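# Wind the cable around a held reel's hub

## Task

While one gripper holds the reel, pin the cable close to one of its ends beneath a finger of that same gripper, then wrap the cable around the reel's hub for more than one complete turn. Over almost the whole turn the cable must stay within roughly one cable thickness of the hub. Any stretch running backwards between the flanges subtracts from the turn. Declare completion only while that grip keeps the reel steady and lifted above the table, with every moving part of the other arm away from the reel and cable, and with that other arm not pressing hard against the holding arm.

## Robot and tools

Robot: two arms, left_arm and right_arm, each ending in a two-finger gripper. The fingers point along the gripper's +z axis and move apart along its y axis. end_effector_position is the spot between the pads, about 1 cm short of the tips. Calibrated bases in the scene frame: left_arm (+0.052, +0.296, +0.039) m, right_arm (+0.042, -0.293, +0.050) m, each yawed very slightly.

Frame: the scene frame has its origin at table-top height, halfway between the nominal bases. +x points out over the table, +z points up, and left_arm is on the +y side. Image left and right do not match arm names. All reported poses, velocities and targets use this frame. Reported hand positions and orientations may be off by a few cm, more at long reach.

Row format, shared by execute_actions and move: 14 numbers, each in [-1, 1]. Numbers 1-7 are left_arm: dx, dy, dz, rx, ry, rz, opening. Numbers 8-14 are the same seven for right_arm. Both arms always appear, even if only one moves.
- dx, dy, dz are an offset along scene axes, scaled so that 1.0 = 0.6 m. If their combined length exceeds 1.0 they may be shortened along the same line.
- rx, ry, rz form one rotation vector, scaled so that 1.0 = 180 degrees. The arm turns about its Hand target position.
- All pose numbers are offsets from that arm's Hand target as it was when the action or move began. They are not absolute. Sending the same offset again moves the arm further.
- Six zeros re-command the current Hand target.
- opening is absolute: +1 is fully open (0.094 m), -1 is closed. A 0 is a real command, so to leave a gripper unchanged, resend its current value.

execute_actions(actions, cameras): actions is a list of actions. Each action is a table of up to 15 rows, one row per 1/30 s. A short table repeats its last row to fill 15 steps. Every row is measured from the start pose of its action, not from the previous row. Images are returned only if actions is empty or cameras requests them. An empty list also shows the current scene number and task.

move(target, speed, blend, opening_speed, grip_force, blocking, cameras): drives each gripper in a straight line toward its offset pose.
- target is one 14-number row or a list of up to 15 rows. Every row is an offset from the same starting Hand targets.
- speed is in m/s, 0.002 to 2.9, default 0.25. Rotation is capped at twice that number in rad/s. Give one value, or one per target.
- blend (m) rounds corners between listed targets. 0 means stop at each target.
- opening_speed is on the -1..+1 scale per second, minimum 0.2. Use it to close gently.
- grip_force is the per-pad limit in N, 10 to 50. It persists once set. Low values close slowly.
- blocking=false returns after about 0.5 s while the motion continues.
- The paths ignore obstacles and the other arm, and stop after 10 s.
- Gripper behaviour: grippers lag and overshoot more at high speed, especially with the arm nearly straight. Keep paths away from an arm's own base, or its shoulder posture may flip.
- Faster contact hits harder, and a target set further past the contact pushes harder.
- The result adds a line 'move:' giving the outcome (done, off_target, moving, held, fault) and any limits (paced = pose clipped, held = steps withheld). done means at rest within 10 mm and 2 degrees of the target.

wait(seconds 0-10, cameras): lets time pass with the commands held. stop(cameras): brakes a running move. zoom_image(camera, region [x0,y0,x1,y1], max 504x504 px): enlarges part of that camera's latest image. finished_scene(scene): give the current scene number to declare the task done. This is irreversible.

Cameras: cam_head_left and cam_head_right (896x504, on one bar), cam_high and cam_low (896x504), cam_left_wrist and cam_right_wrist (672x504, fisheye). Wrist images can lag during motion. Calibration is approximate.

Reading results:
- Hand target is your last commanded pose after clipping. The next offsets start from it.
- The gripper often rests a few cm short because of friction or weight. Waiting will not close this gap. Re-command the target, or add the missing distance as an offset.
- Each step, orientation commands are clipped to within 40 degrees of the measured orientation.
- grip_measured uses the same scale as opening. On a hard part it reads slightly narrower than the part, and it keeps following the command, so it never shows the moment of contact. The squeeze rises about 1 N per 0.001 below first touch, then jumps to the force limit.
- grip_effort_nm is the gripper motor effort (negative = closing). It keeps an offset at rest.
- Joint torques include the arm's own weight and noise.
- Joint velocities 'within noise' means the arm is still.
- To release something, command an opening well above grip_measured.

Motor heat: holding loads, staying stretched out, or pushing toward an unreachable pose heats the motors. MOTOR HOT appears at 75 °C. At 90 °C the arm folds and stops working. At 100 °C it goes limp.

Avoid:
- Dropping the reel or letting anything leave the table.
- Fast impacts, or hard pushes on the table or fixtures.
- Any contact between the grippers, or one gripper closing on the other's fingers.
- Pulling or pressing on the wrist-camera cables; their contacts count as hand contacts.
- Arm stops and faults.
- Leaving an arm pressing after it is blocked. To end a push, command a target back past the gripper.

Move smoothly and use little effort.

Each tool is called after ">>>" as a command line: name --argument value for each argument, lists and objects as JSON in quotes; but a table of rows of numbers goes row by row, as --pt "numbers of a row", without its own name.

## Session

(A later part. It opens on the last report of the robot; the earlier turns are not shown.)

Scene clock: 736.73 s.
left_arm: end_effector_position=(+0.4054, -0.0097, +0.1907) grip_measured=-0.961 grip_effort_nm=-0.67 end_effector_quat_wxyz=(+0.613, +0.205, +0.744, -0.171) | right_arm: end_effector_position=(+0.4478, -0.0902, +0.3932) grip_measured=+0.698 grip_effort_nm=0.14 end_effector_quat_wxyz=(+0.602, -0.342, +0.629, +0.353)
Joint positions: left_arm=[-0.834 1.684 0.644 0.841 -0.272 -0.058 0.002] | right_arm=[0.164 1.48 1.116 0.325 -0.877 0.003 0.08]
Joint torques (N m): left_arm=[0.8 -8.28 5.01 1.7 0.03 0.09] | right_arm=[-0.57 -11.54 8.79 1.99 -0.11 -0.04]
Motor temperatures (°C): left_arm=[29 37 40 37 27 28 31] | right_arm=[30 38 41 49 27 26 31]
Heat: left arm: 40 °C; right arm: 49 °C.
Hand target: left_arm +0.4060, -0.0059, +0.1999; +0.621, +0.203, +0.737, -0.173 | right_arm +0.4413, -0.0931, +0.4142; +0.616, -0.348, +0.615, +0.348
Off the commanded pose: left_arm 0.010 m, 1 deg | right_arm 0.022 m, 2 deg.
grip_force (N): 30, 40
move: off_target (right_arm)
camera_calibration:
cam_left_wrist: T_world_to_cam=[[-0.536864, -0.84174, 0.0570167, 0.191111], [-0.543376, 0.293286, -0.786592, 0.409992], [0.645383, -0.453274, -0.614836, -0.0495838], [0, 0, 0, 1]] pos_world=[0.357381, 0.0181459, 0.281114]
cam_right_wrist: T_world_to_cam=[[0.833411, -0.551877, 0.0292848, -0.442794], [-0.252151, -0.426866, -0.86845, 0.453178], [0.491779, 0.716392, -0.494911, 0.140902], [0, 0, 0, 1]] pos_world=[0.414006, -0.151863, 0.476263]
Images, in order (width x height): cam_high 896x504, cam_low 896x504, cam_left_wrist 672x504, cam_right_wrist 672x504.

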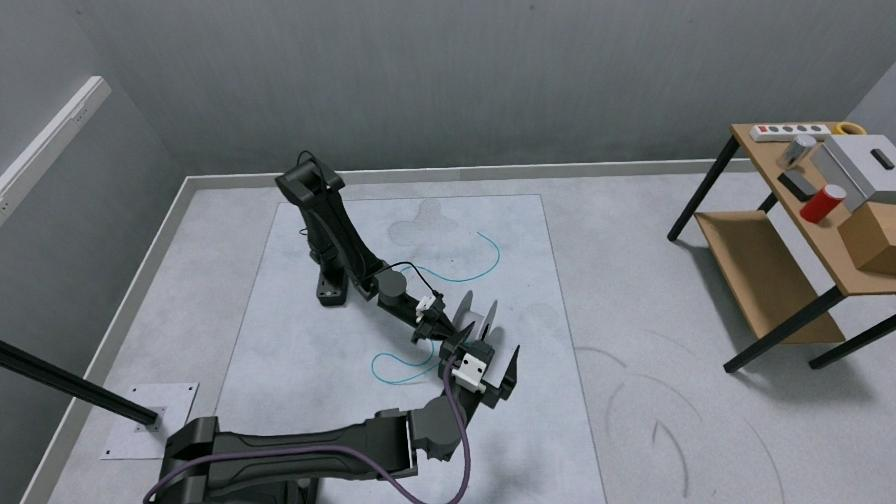

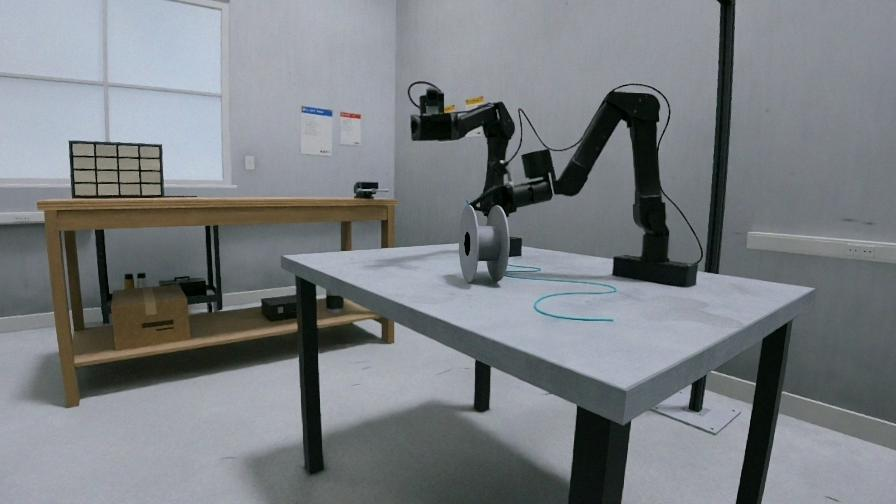

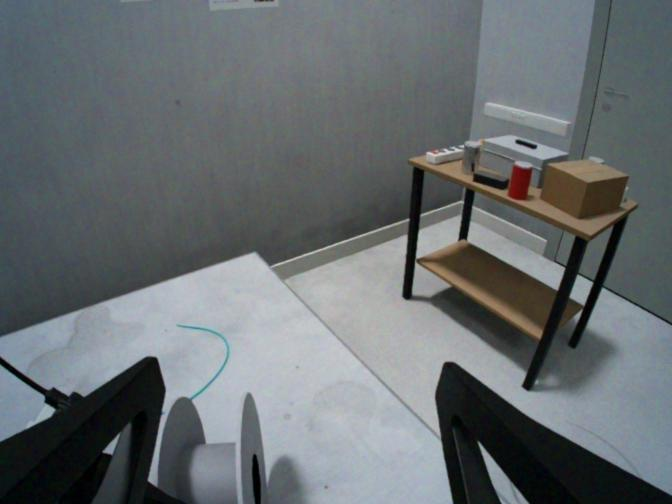

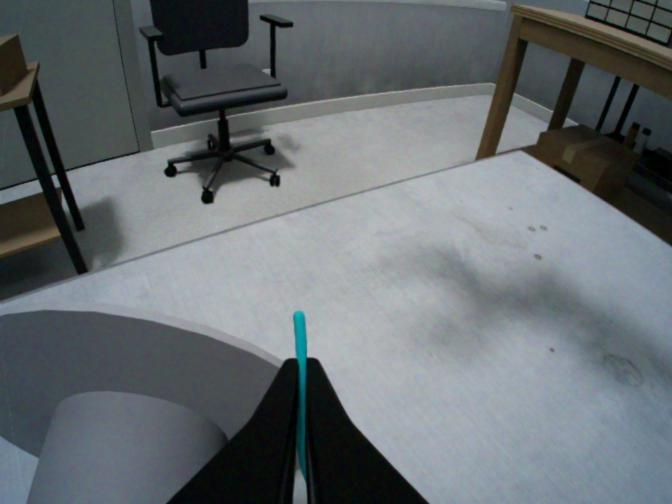

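>>> zoom_image --camera "cam_low" --region '[440, 150, 580, 300]'

>>> zoom_image --camera "cam_high" --region '[360, 270, 530, 430]'

>>> zoom_image --camera "cam_right_wrist" --region '[0, 280, 400, 504]'

>>> zoom_image --camera "cam_left_wrist" --region '[100, 350, 336, 504]'

Scaled by 3.360 from the camera's 896x504 image, which has a finer 1280x720 frame.

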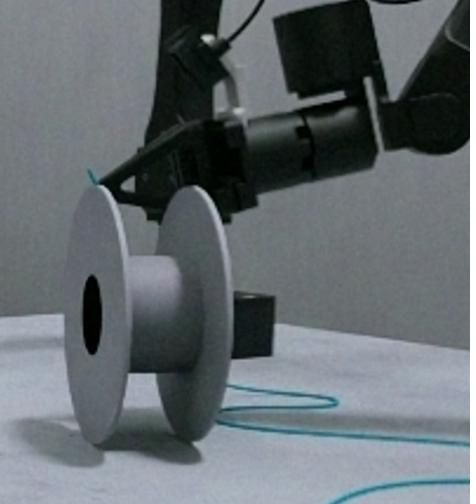

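Scaled by 2.965 from the camera's 896x504 image, which has a finer 1280x720 frame.

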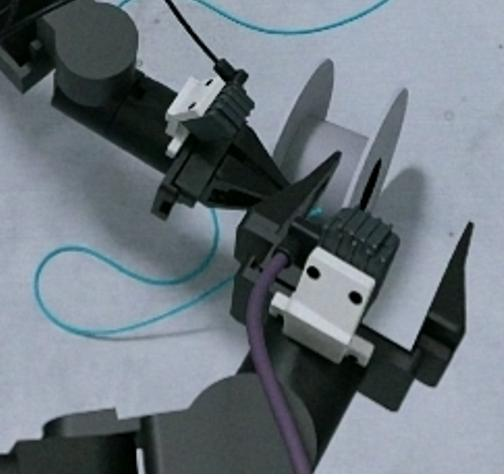

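Scaled by 1.260 from the camera's 672x504 image, which has a finer 960x720 frame.

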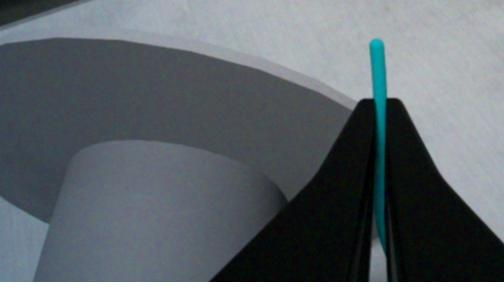

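Scaled by 2.136 from the camera's 672x504 image, which has a finer 960x720 frame.

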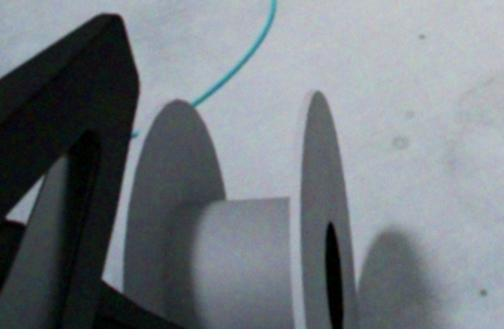

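>>> move --target '[0,0,0,0,0,0,-1.0, -0.0938,0.0182,-0.2583,0,0,0,0.7]' --speed 0.1 --cameras '["cam_left_wrist","cam_low","cam_high"]'

Scene clock: 762.70 s.
left_arm: end_effector_position=(+0.4054, -0.0097, +0.1907) grip_measured=-0.961 grip_effort_nm=-0.67 end_effector_quat_wxyz=(+0.613, +0.205, +0.744, -0.171) | right_arm: end_effector_position=(+0.3855, -0.0842, +0.2690) grip_measured=+0.698 grip_effort_nm=0.14 end_effector_quat_wxyz=(+0.623, -0.350, +0.608, +0.347)
Joint positions: left_arm=[-0.834 1.684 0.644 0.841 -0.272 -0.058 0.002] | right_arm=[0.222 1.485 0.52 0.988 -0.82 0.003 0.08]
Joint torques (N m): left_arm=[0.83 -8.24 4.93 1.68 0.04 0.1] | right_arm=[0.77 -5 4.96 2.21 0.06 -0.04]
Heat: left arm: 40 °C; right arm: 48 °C.
Hand target: left_arm +0.4060, -0.0059, +0.1999; +0.621, +0.203, +0.737, -0.173 | right_arm +0.3851, -0.0822, +0.2592; +0.616, -0.348, +0.615, +0.348
Off the commanded pose: left_arm 0.010 m, 1 deg | right_arm 0.010 m, 1 deg.
grip_force (N): 30, 40
move: done
camera_calibration:
cam_left_wrist: T_world_to_cam=[[-0.536864, -0.84174, 0.0570167, 0.191111], [-0.543376, 0.293286, -0.786592, 0.409992], [0.645383, -0.453274, -0.614836, -0.0495838], [0, 0, 0, 1]] pos_world=[0.357381, 0.0181459, 0.281114]
Images, in order (width x height): cam_high 896x504, cam_low 896x504, cam_left_wrist 672x504.

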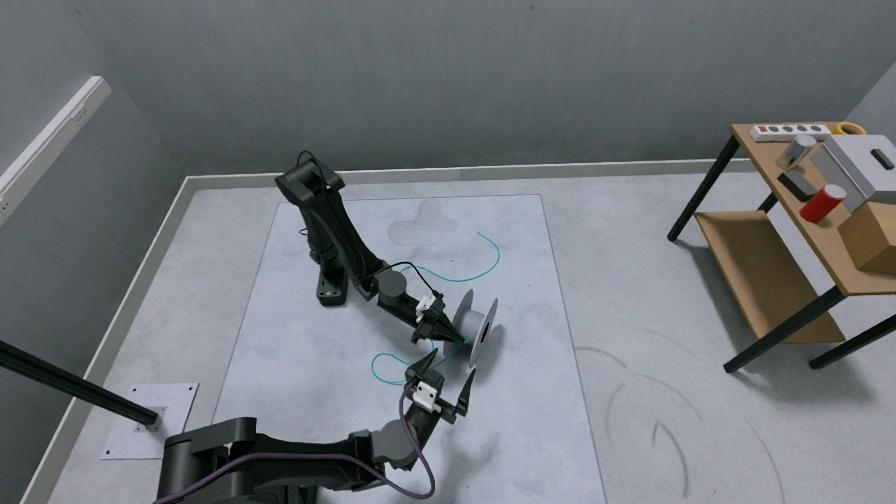

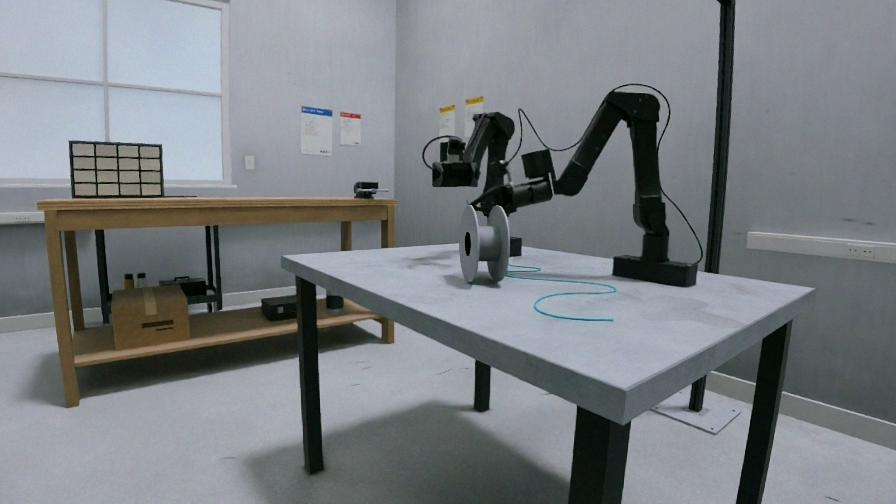

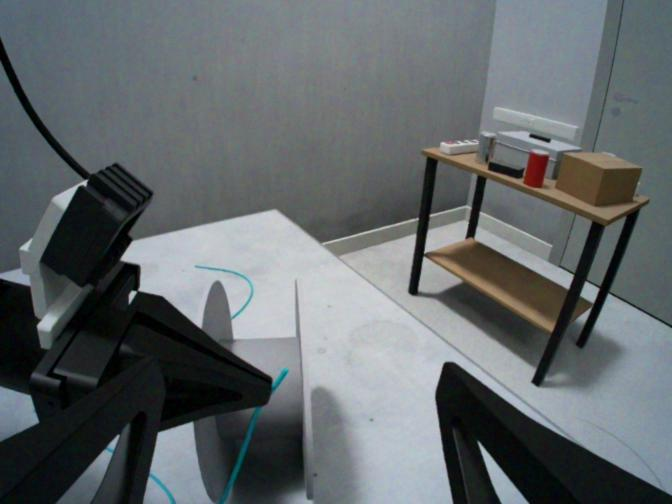

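>>> move --target '[0.0101,-0.0059,0.0,-0.0286,-0.0476,0,-1.0, 0,0,0,0,0,0,1.0]' --speed 0.05 --cameras '["cam_left_wrist","cam_low","cam_right_wrist"]'

Scene clock: 780.10 s.
left_arm: end_effector_position=(+0.4102, -0.0125, +0.1995) grip_measured=-0.961 grip_effort_nm=-0.67 end_effector_quat_wxyz=(+0.677, +0.188, +0.685, -0.191) | right_arm: end_effector_position=(+0.3854, -0.0842, +0.2691) grip_measured=+0.998 grip_effort_nm=0.14 end_effector_quat_wxyz=(+0.623, -0.350, +0.608, +0.347)
Joint positions: left_arm=[-0.831 1.83 0.6 1.22 -0.272 -0.01 0.002] | right_arm=[0.222 1.485 0.52 0.988 -0.82 0.003 0.094]
Joint torques (N m): left_arm=[0.9 -6.24 4.16 1.9 0.08 0.1] | right_arm=[0.79 -5.01 4.97 2.26 0.07 -0.05]
Heat: left arm: 40 °C; right arm: 50 °C.
Hand target: left_arm +0.4120, -0.0094, +0.2000; +0.683, +0.187, +0.680, -0.190 | right_arm +0.3850, -0.0822, +0.2591; +0.616, -0.348, +0.615, +0.348
Off the commanded pose: left_arm 0.004 m, 1 deg | right_arm 0.010 m, 1 deg.
grip_force (N): 30, 40
move: done
camera_calibration:
cam_left_wrist: T_world_to_cam=[[-0.546673, -0.835558, 0.0546965, 0.195373], [-0.413718, 0.212733, -0.885202, 0.38586], [0.728002, -0.506544, -0.461981, -0.113598], [0, 0, 0, 1]] pos_world=[0.349142, 0.023618, 0.278398]
cam_right_wrist: T_world_to_cam=[[0.831292, -0.550841, 0.0743543, -0.395159], [-0.197581, -0.417874, -0.88676, 0.316887], [0.519534, 0.722465, -0.456211, 0.0852915], [0, 0, 0, 1]] pos_world=[0.346791, -0.146871, 0.349295]
Images, in order (width x height): cam_low 896x504, cam_left_wrist 672x504, cam_right_wrist 672x504.

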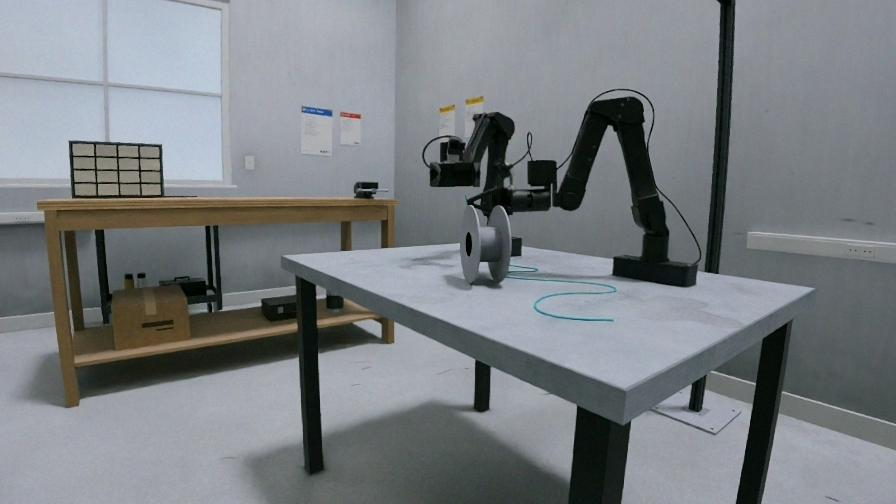

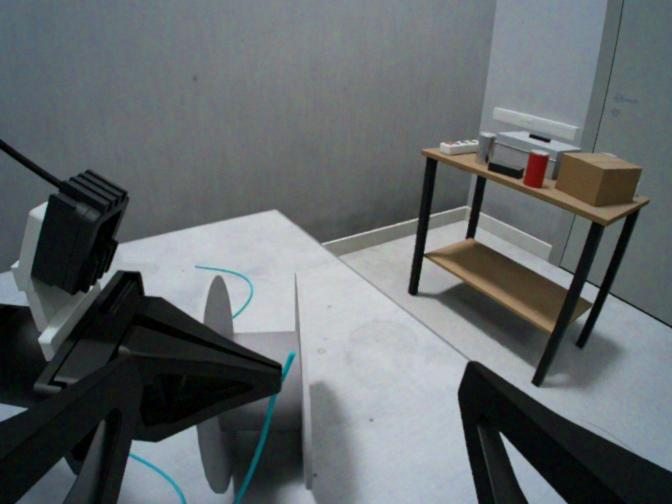

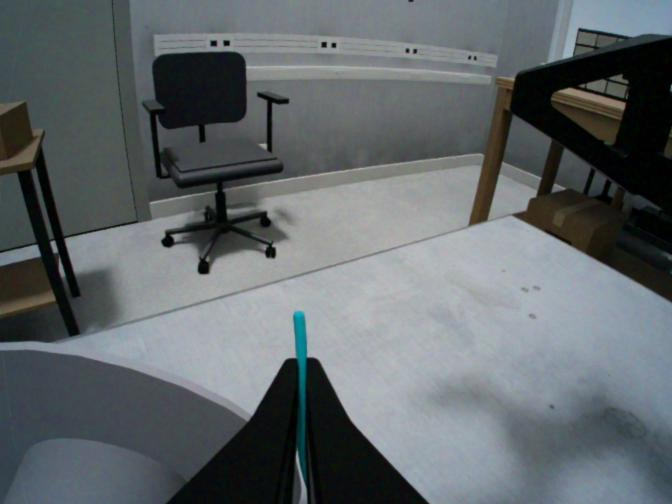

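>>> move --target '[0,0,-0.0142,0,0,0,-1.0, 0.0035,0.0105,-0.1818,0,0,0,0.85]' --speed 0.06 --cameras '["cam_left_wrist","cam_low","cam_right_wrist","cam_high"]'

Scene clock: 798.77 s.
left_arm: end_effector_position=(+0.4104, -0.0127, +0.1911) grip_measured=-0.961 grip_effort_nm=-0.67 end_effector_quat_wxyz=(+0.677, +0.188, +0.685, -0.191) | right_arm: end_effector_position=(+0.3878, -0.0782, +0.1418) grip_measured=+0.852 grip_effort_nm=-0.12 end_effector_quat_wxyz=(+0.582, -0.342, +0.647, +0.355)
Joint positions: left_arm=[-0.831 1.867 0.594 1.263 -0.272 -0.01 0.002] | right_arm=[0.243 2.011 0.434 1.474 -0.801 -0.012 0.087]
Joint torques (N m): left_arm=[1.05 -6.34 3.92 1.91 0.07 0.09] | right_arm=[0.79 -6.79 2.92 3.34 -0.01 -0.16]
Heat: left arm: 40 °C; right arm: 50 °C.
Hand target: left_arm +0.4121, -0.0095, +0.1915; +0.683, +0.187, +0.680, -0.190 | right_arm +0.3871, -0.0759, +0.1501; +0.616, -0.348, +0.615, +0.348
Off the commanded pose: left_arm 0.004 m, 1 deg | right_arm 0.009 m, 5 deg.
joint sent to its limit (right arm) — joint 4 (wrist pitch), upper limit. The joint targets still meet the commanded pose.
grip_force (N): 30, 40
move: off_target (right_arm)
camera_calibration:
cam_left_wrist: T_world_to_cam=[[-0.546724, -0.83555, 0.0543147, 0.195897], [-0.413503, 0.213022, -0.885233, 0.378476], [0.728086, -0.506437, -0.461966, -0.117762], [0, 0, 0, 1]] pos_world=[0.349343, 0.0234187, 0.269997]
cam_right_wrist: T_world_to_cam=[[0.836158, -0.548487, 0.00153066, -0.375725], [-0.293238, -0.449391, -0.843836, 0.235436], [0.463521, 0.705131, -0.536599, 0.0534416], [0, 0, 0, 1]] pos_world=[0.358433, -0.137961, 0.227921]
Images, in order (width x height): cam_high 896x504, cam_low 896x504, cam_left_wrist 672x504, cam_right_wrist 672x504.

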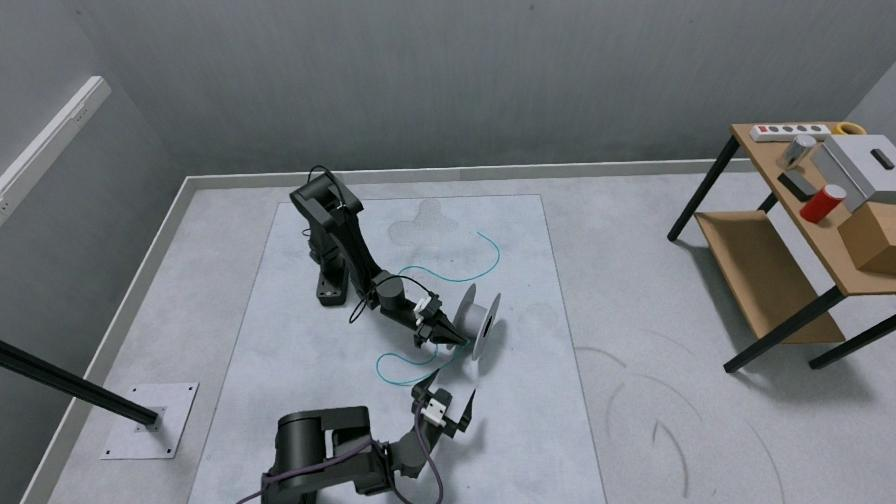

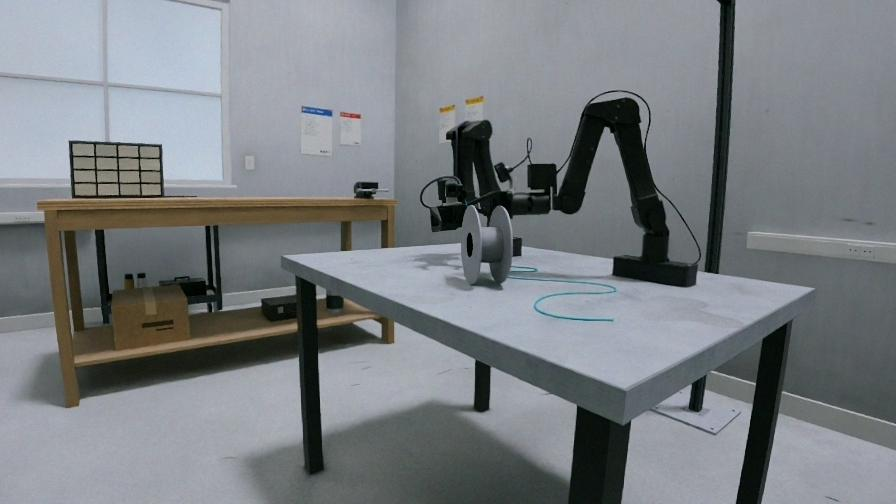

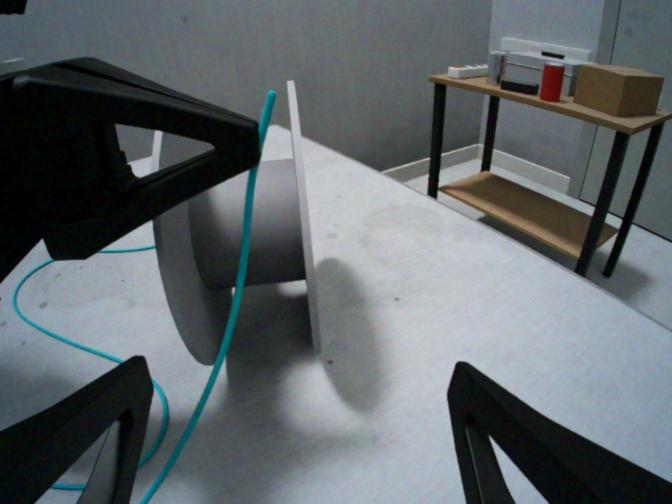

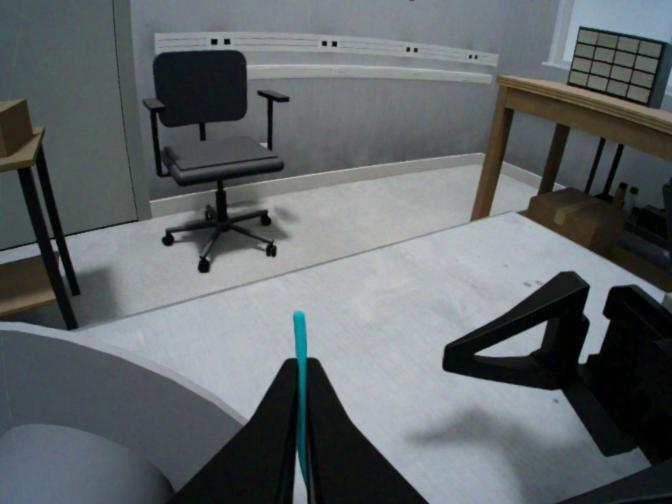

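>>> move --target '[0,0,0,0,0,0,-1.0, 0.0583,0.1008,0.0067,0,0,0,0.85]' --speed 0.05 --cameras '["cam_left_wrist","cam_low","cam_high"]'

Scene clock: 814.27 s.
left_arm: end_effector_position=(+0.4120, -0.0109, +0.1929) grip_measured=-0.961 grip_effort_nm=-0.67 end_effector_quat_wxyz=(+0.680, +0.185, +0.683, -0.190) | right_arm: end_effector_position=(+0.4198, -0.0193, +0.1597) grip_measured=+0.852 grip_effort_nm=-0.11 end_effector_quat_wxyz=(+0.617, -0.350, +0.614, +0.347)
Joint positions: left_arm=[-0.826 1.867 0.594 1.27 -0.273 -0.009 0.002] | right_arm=[0.406 2.098 0.634 1.466 -0.637 -0.005 0.087]
Joint torques (N m): left_arm=[0.5 -6.38 3.99 1.86 0.08 0.06] | right_arm=[0.84 -8.24 4.98 2.44 0.08 0.03]
Heat: left arm: 40 °C; right arm: 52 °C.
Hand target: left_arm +0.4121, -0.0094, +0.1916; +0.683, +0.187, +0.680, -0.190 | right_arm +0.4221, -0.0153, +0.1542; +0.616, -0.348, +0.615, +0.348
Off the commanded pose: left_arm 0.002 m, 1 deg | right_arm 0.007 m, 0 deg.
grip_force (N): 30, 40
move: done
camera_calibration:
cam_left_wrist: T_world_to_cam=[[-0.542568, -0.838194, 0.0552425, 0.196266], [-0.409894, 0.206776, -0.888387, 0.379358], [0.733217, -0.504654, -0.45576, -0.120395], [0, 0, 0, 1]] pos_world=[0.35026, 0.0253095, 0.271303]
Images, in order (width x height): cam_high 896x504, cam_low 896x504, cam_left_wrist 672x504.

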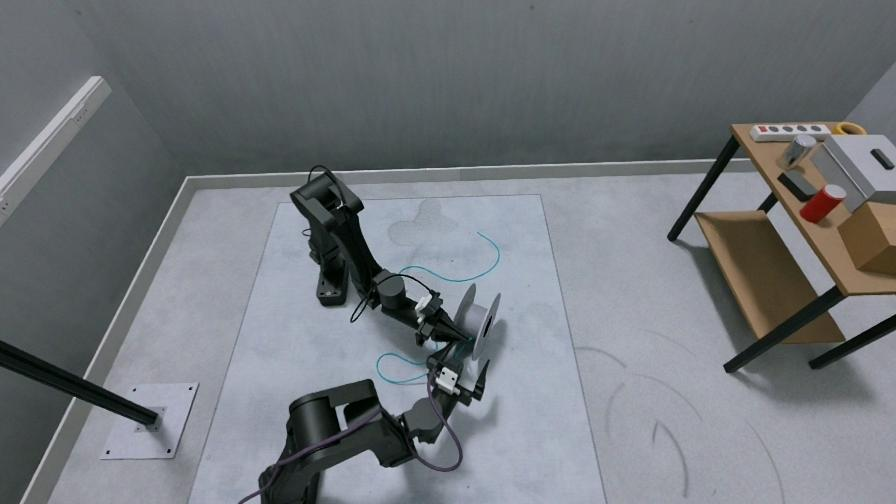

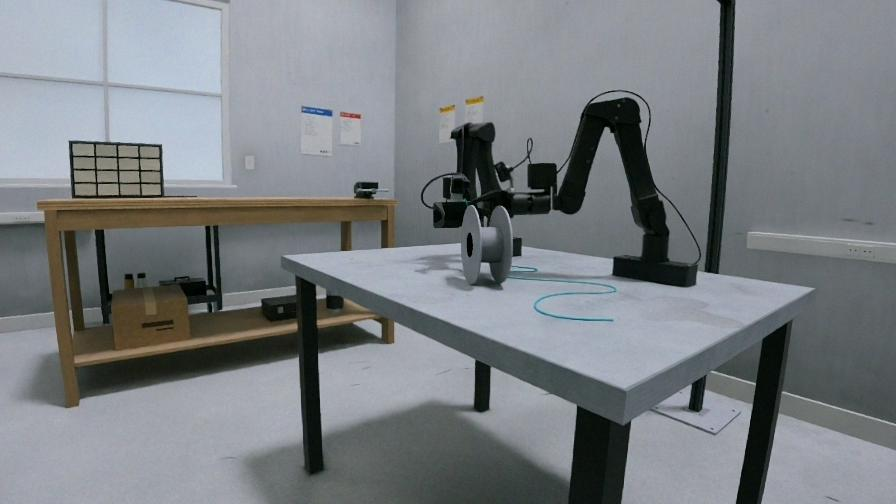

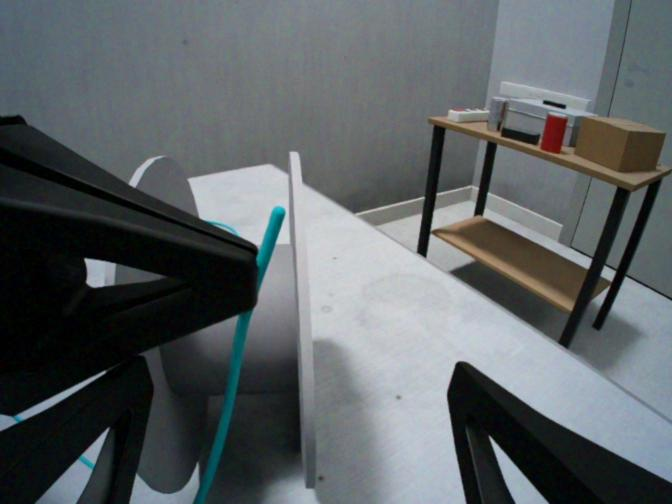

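>>> move --target '[0,0,0.0,0,0,0,-1.0, 0,0,-0.0233,0,0,0,0.85]' --speed 0.05 --cameras '["cam_left_wrist","cam_right_wrist"]'

Scene clock: 818.97 s.
left_arm: end_effector_position=(+0.4120, -0.0109, +0.1929) grip_measured=-0.961 grip_effort_nm=-0.67 end_effector_quat_wxyz=(+0.680, +0.185, +0.683, -0.190) | right_arm: end_effector_position=(+0.4202, -0.0193, +0.1359) grip_measured=+0.852 grip_effort_nm=-0.11 end_effector_quat_wxyz=(+0.599, -0.347, +0.632, +0.349)
Joint positions: left_arm=[-0.826 1.867 0.594 1.27 -0.273 -0.009 0.002] | right_arm=[0.406 2.16 0.64 1.47 -0.636 -0.004 0.087]
Joint torques (N m): left_arm=[0.46 -6.3 4.01 1.87 0.07 0.08] | right_arm=[0.87 -8.39 4.64 3.02 0.03 0.02]
Heat: left arm: 40 °C; right arm: 52 °C.
Hand target: left_arm +0.4121, -0.0094, +0.1916; +0.683, +0.187, +0.680, -0.190 | right_arm +0.4221, -0.0153, +0.1401; +0.616, -0.348, +0.615, +0.348
Off the commanded pose: left_arm 0.002 m, 1 deg | right_arm 0.006 m, 3 deg.
grip_force (N): 30, 40
move: off_target (right_arm)
camera_calibration:
cam_left_wrist: T_world_to_cam=[[-0.542568, -0.838194, 0.0552425, 0.196266], [-0.409894, 0.206776, -0.888387, 0.379358], [0.733217, -0.504654, -0.45576, -0.120395], [0, 0, 0, 1]] pos_world=[0.35026, 0.0253095, 0.271303]
cam_right_wrist: T_world_to_cam=[[0.834154, -0.550308, 0.0367343, -0.374413], [-0.253201, -0.441269, -0.860913, 0.252217], [0.489976, 0.708832, -0.507425, -0.0212842], [0, 0, 0, 1]] pos_world=[0.386608, -0.0796598, 0.22009]
Images, in order (width x height): cam_left_wrist 672x504, cam_right_wrist 672x504.

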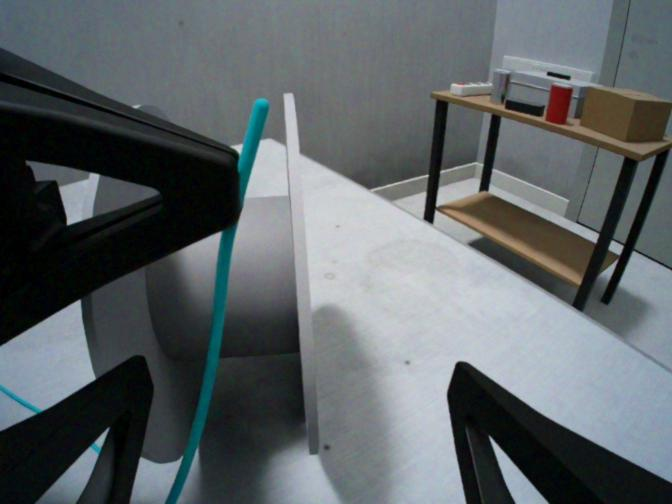

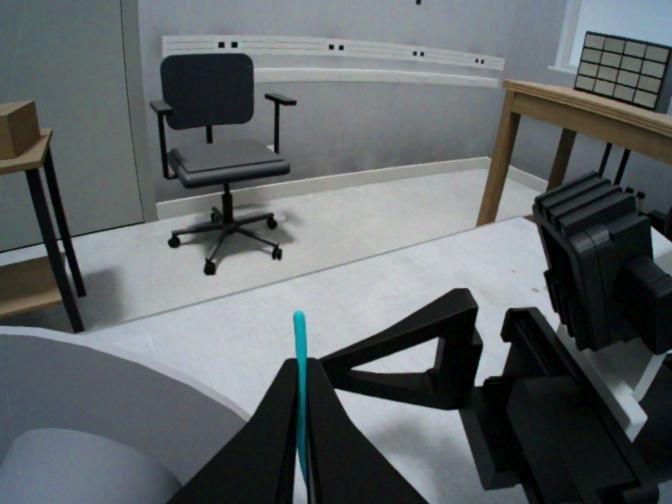

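>>> move --target '[0,0,0.0,0,0,0,-1.0, 0,0,0.0167,0,0,0,0.85]' --speed 0.05 --cameras '["cam_left_wrist"]'

Scene clock: 829.50 s.
left_arm: end_effector_position=(+0.4120, -0.0109, +0.1929) grip_measured=-0.961 grip_effort_nm=-0.67 end_effector_quat_wxyz=(+0.680, +0.185, +0.683, -0.190) | right_arm: end_effector_position=(+0.4202, -0.0193, +0.1357) grip_measured=+0.852 grip_effort_nm=-0.11 end_effector_quat_wxyz=(+0.598, -0.346, +0.633, +0.349)
Joint positions: left_arm=[-0.826 1.867 0.594 1.27 -0.273 -0.009 0.002] | right_arm=[0.406 2.16 0.64 1.469 -0.636 -0.002 0.087]
Joint torques (N m): left_arm=[0.49 -6.27 3.95 1.87 0.09 0.08] | right_arm=[0.87 -12.44 4.33 2.63 0.04 0.02]
Heat: left arm: 40 °C; right arm: 53 °C.
Hand target: left_arm +0.4121, -0.0094, +0.1916; +0.683, +0.187, +0.680, -0.190 | right_arm +0.4221, -0.0153, +0.1502; +0.616, -0.348, +0.615, +0.348
Off the commanded pose: left_arm 0.002 m, 1 deg | right_arm 0.015 m, 3 deg.
grip_force (N): 30, 40
move: off_target (right_arm)
camera_calibration:
cam_left_wrist: T_world_to_cam=[[-0.542568, -0.838194, 0.0552425, 0.196266], [-0.409894, 0.206776, -0.888387, 0.379358], [0.733217, -0.504654, -0.45576, -0.120395], [0, 0, 0, 1]] pos_world=[0.35026, 0.0253095, 0.271303]
Images, in order (width x height): cam_left_wrist 672x504.

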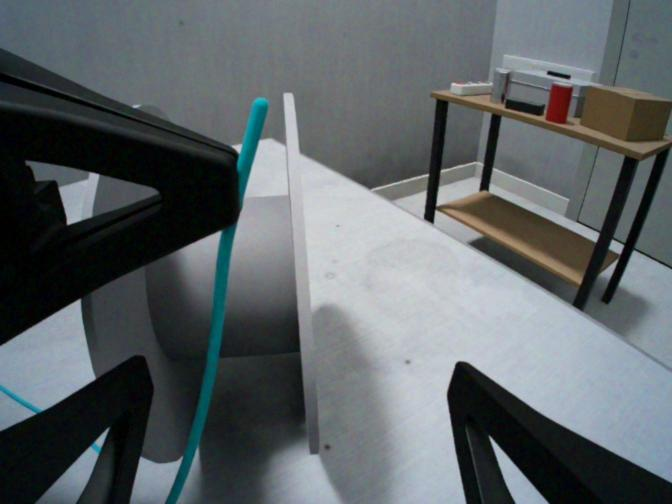

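>>> move --target '[0,0,0.0,0,0,0,-1.0, 0,0,0.0083,0,0,0,0.85]' --speed 0.05 --cameras '["cam_left_wrist"]'

Scene clock: 831.63 s.
left_arm: end_effector_position=(+0.4120, -0.0109, +0.1929) grip_measured=-0.961 grip_effort_nm=-0.67 end_effector_quat_wxyz=(+0.680, +0.185, +0.683, -0.190) | right_arm: end_effector_position=(+0.4202, -0.0193, +0.1351) grip_measured=+0.852 grip_effort_nm=-0.11 end_effector_quat_wxyz=(+0.597, -0.346, +0.634, +0.350)
Joint positions: left_arm=[-0.826 1.867 0.594 1.27 -0.273 -0.009 0.002] | right_arm=[0.406 2.16 0.64 1.466 -0.636 -0.002 0.087]
Joint torques (N m): left_arm=[0.46 -6.34 4.01 1.85 0.08 0.07] | right_arm=[0.88 -14.65 4.18 2.43 0.03 0.01]
Heat: left arm: 40 °C; right arm: 53 °C.
Hand target: left_arm +0.4121, -0.0094, +0.1916; +0.683, +0.187, +0.680, -0.190 | right_arm +0.4221, -0.0153, +0.1551; +0.616, -0.348, +0.615, +0.348
Off the commanded pose: left_arm 0.002 m, 1 deg | right_arm 0.021 m, 3 deg.
grip_force (N): 30, 40
move: off_target (right_arm)
camera_calibration:
cam_left_wrist: T_world_to_cam=[[-0.542568, -0.838194, 0.0552425, 0.196266], [-0.409894, 0.206776, -0.888387, 0.379358], [0.733217, -0.504654, -0.45576, -0.120395], [0, 0, 0, 1]] pos_world=[0.35026, 0.0253095, 0.271303]
Images, in order (width x height): cam_left_wrist 672x504.

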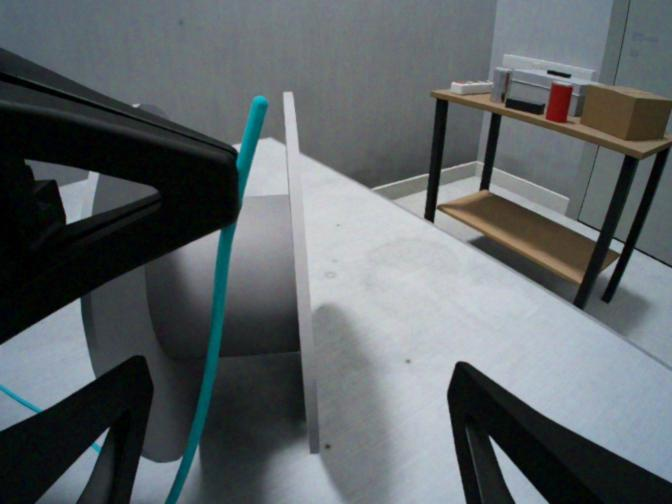

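>>> move --target '[0,0,0.0,0,0,0,-1.0, 0,0,0.005,0,0,0,0.85]' --speed 0.02 --cameras '[]'

Scene clock: 837.47 s.
left_arm: end_effector_position=(+0.4120, -0.0109, +0.1929) grip_measured=-0.961 grip_effort_nm=-0.67 end_effector_quat_wxyz=(+0.680, +0.185, +0.683, -0.190) | right_arm: end_effector_position=(+0.4205, -0.0191, +0.1403) grip_measured=+0.852 grip_effort_nm=-0.11 end_effector_quat_wxyz=(+0.601, -0.347, +0.630, +0.349)
Joint positions: left_arm=[-0.826 1.867 0.594 1.27 -0.273 -0.009 0.002] | right_arm=[0.406 2.147 0.64 1.464 -0.636 -0.001 0.087]
Joint torques (N m): left_arm=[0.53 -6.3 4.01 1.86 0.09 0.1] | right_arm=[0.88 -14.71 4.19 2.29 0.04 0]
Heat: left arm: 40 °C; right arm: 52 °C.
Hand target: left_arm +0.4121, -0.0094, +0.1916; +0.683, +0.187, +0.680, -0.190 | right_arm +0.4221, -0.0153, +0.1582; +0.616, -0.348, +0.615, +0.348
Off the commanded pose: left_arm 0.002 m, 1 deg | right_arm 0.018 m, 2 deg.
grip_force (N): 30, 40
move: off_target (right_arm)
No camera images: "cameras" was empty.

>>> move --target '[0,0,0.0,0,0,0,-1.0, 0,0,0.0108,0,0,0,0.85]' --speed 0.02 --cameras '["cam_left_wrist"]'

Scene clock: 839.53 s.
left_arm: end_effector_position=(+0.4120, -0.0109, +0.1929) grip_measured=-0.961 grip_effort_nm=-0.67 end_effector_quat_wxyz=(+0.680, +0.185, +0.683, -0.190) | right_arm: end_effector_position=(+0.4211, -0.0189, +0.1502) grip_measured=+0.852 grip_effort_nm=-0.11 end_effector_quat_wxyz=(+0.607, -0.347, +0.624, +0.349)
Joint positions: left_arm=[-0.826 1.867 0.594 1.27 -0.273 -0.009 0.002] | right_arm=[0.406 2.117 0.64 1.451 -0.635 -0.001 0.087]
Joint torques (N m): left_arm=[0.49 -6.31 4.03 1.82 0.09 0.07] | right_arm=[0.85 -14.6 4.3 2.17 0.04 0.01]
Heat: left arm: 41 °C; right arm: 52 °C.
Hand target: left_arm +0.4121, -0.0094, +0.1916; +0.683, +0.187, +0.680, -0.190 | right_arm +0.4221, -0.0153, +0.1647; +0.616, -0.348, +0.615, +0.348
Off the commanded pose: left_arm 0.002 m, 1 deg | right_arm 0.015 m, 1 deg.
grip_force (N): 30, 40
move: off_target (right_arm)
camera_calibration:
cam_left_wrist: T_world_to_cam=[[-0.542568, -0.838194, 0.0552425, 0.196266], [-0.409894, 0.206776, -0.888387, 0.379358], [0.733217, -0.504654, -0.45576, -0.120395], [0, 0, 0, 1]] pos_world=[0.35026, 0.0253095, 0.271303]
Images, in order (width x height): cam_left_wrist 672x504.

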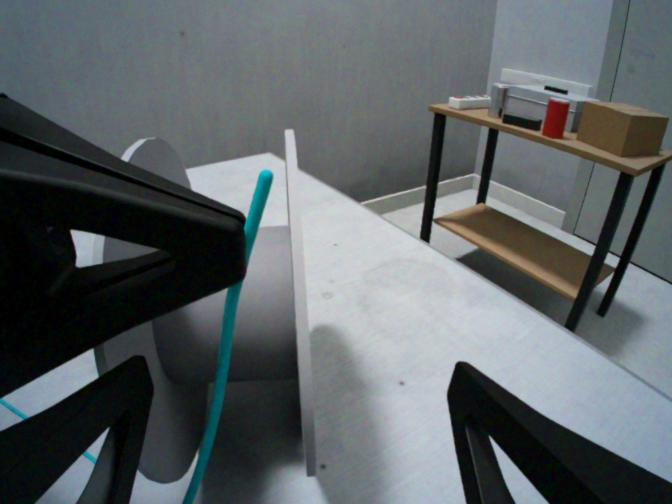

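>>> move --target '[0,0,0.0,0,0,0,-1.0, 0,0,0,0,0,0,-1.0]' --speed 0.02 --opening_speed 0.35 --cameras '["cam_left_wrist","cam_low"]'

Scene clock: 847.87 s.
left_arm: end_effector_position=(+0.4120, -0.0109, +0.1929) grip_measured=-0.961 grip_effort_nm=-0.67 end_effector_quat_wxyz=(+0.680, +0.185, +0.683, -0.190) | right_arm: end_effector_position=(+0.4208, -0.0185, +0.1498) grip_measured=-0.989 grip_effort_nm=-0.57 end_effector_quat_wxyz=(+0.606, -0.347, +0.625, +0.349)
Joint positions: left_arm=[-0.826 1.867 0.594 1.27 -0.273 -0.009 0.002] | right_arm=[0.407 2.117 0.64 1.449 -0.635 -0.001 0.001]
Joint torques (N m): left_arm=[0.57 -6.32 4.08 1.86 0.1 0.1] | right_arm=[0.77 -14.63 4.3 2.15 0.03 0.02]
Heat: left arm: 41 °C; right arm: 51 °C.
Hand target: left_arm +0.4121, -0.0094, +0.1916; +0.683, +0.187, +0.680, -0.190 | right_arm +0.4221, -0.0154, +0.1647; +0.616, -0.348, +0.615, +0.348
Off the commanded pose: left_arm 0.002 m, 1 deg | right_arm 0.015 m, 2 deg.
grip_force (N): 30, 40
move: off_target (right_arm)
camera_calibration:
cam_left_wrist: T_world_to_cam=[[-0.542568, -0.838194, 0.0552425, 0.196266], [-0.409894, 0.206776, -0.888387, 0.379358], [0.733217, -0.504654, -0.45576, -0.120395], [0, 0, 0, 1]] pos_world=[0.35026, 0.0253095, 0.271303]
Images, in order (width x height): cam_low 896x504, cam_left_wrist 672x504.

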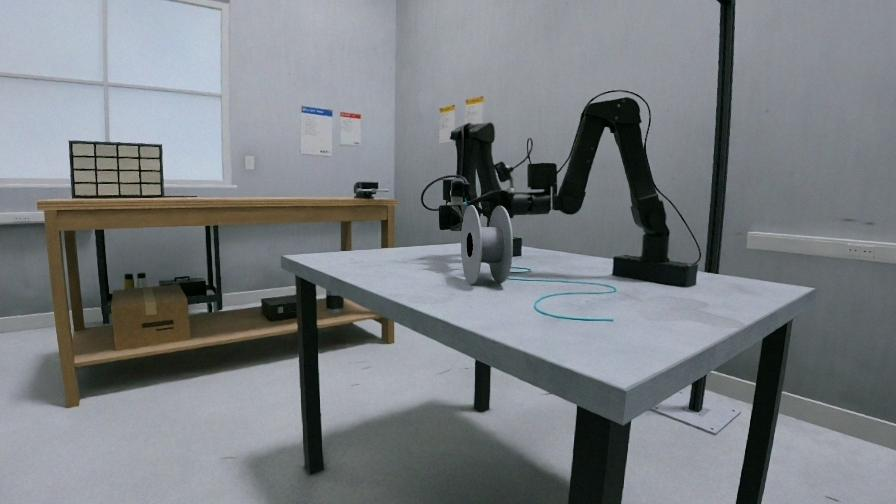

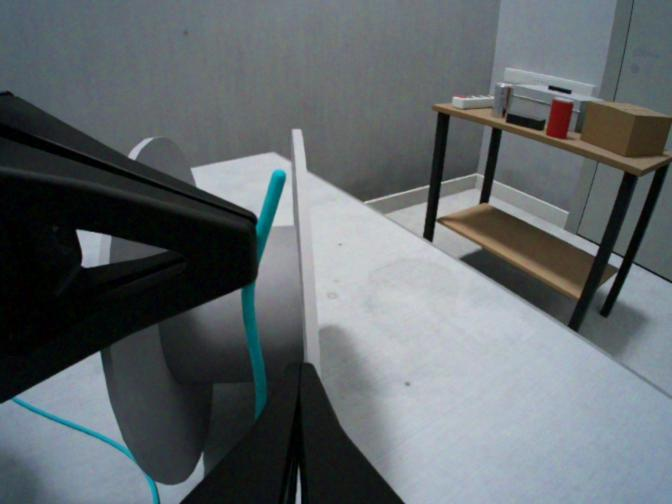

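>>> zoom_image --camera "cam_left_wrist" --region '[180, 250, 420, 504]'

>>> zoom_image --camera "cam_low" --region '[430, 170, 560, 300]'

Scaled by 1.984 from the camera's 672x504 image, which has a finer 960x720 frame.

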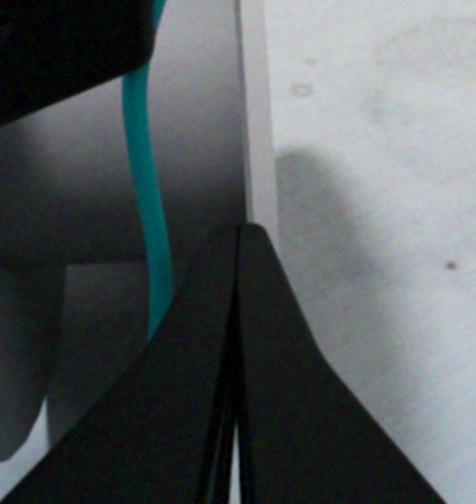

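Scaled by 3.877 from the camera's 896x504 image, which has a finer 1280x720 frame.

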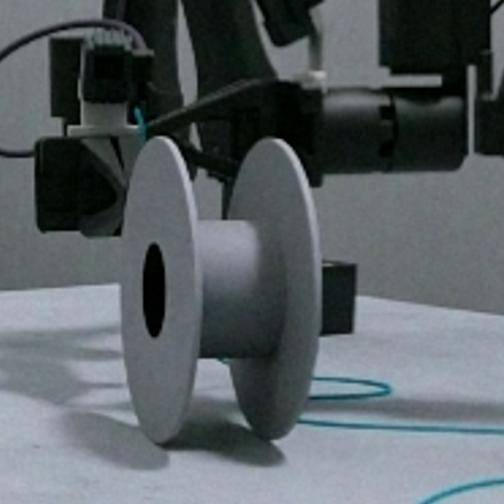

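>>> move --target '[0,0,0,0,0,0,-1.0, -0.055,-0.0943,-0.012,0,0,0,-1.0]' --speed 0.06 --cameras '["cam_left_wrist","cam_low","cam_right_wrist"]'

Scene clock: 880.53 s.
left_arm: end_effector_position=(+0.4120, -0.0109, +0.1929) grip_measured=-0.961 grip_effort_nm=-0.67 end_effector_quat_wxyz=(+0.680, +0.185, +0.683, -0.190) | right_arm: end_effector_position=(+0.3885, -0.0699, +0.1274) grip_measured=-0.989 grip_effort_nm=-0.57 end_effector_quat_wxyz=(+0.568, -0.336, +0.660, +0.359)
Joint positions: left_arm=[-0.826 1.867 0.594 1.27 -0.273 -0.009 0.002] | right_arm=[0.274 2.06 0.449 1.474 -0.769 -0.001 0.001]
Joint torques (N m): left_arm=[0.44 -6.28 4.05 1.87 0.06 0.09] | right_arm=[-0.65 -12.62 2.43 3.36 -0.2 -0.13]
Motor temperatures (°C): left_arm=[29 35 39 42 27 28 32] | right_arm=[30 45 38 48 27 26 31]
Heat: left arm: 42 °C; right arm: 48 °C.
Hand target: left_arm +0.4121, -0.0094, +0.1916; +0.683, +0.187, +0.680, -0.190 | right_arm +0.3891, -0.0720, +0.1575; +0.616, -0.348, +0.615, +0.348
Off the commanded pose: left_arm 0.002 m, 1 deg | right_arm 0.030 m, 8 deg.
joint sent to its limit (right arm) — joint 4 (wrist pitch), upper limit. The joint targets still meet the commanded pose.
grip_force (N): 30, 40
move: off_target (right_arm)
camera_calibration:
cam_left_wrist: T_world_to_cam=[[-0.542568, -0.838194, 0.0552425, 0.196266], [-0.409894, 0.206776, -0.888387, 0.379358], [0.733217, -0.504654, -0.45576, -0.120395], [0, 0, 0, 1]] pos_world=[0.35026, 0.0253095, 0.271303]
cam_right_wrist: T_world_to_cam=[[0.834404, -0.550418, -0.0284499, -0.367347], [-0.327729, -0.453994, -0.828543, 0.238358], [0.443129, 0.700664, -0.559202, 0.0500528], [0, 0, 0, 1]] pos_world=[0.362453, -0.129052, 0.215028]
Images, in order (width x height): cam_low 896x504, cam_left_wrist 672x504, cam_right_wrist 672x504.

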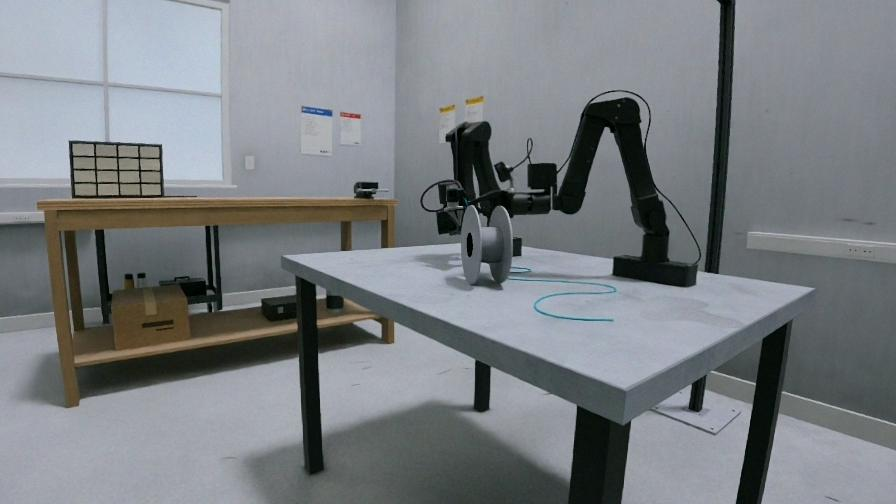

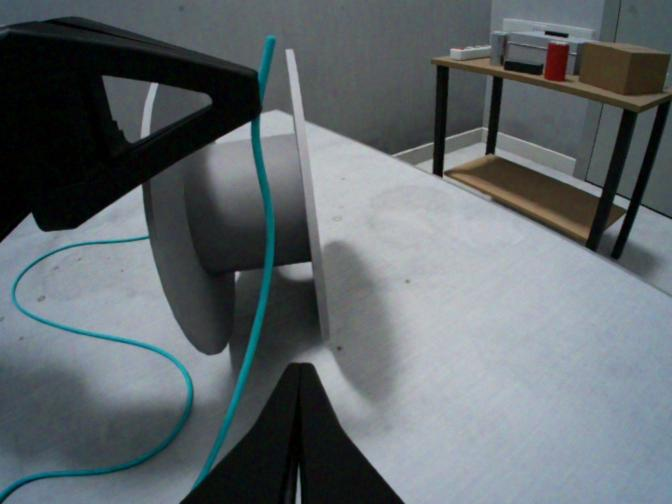

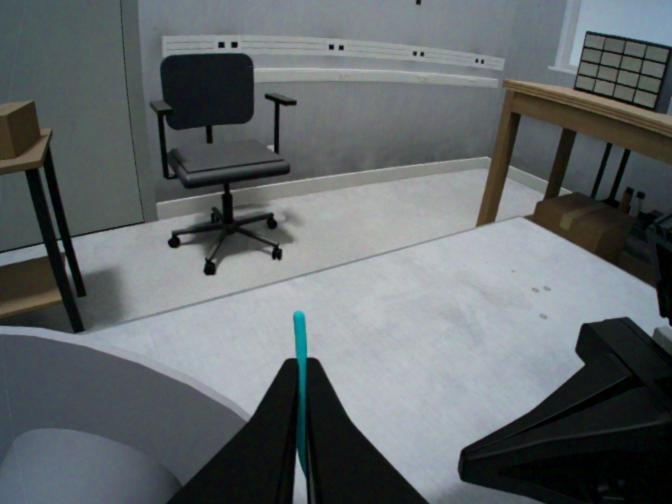

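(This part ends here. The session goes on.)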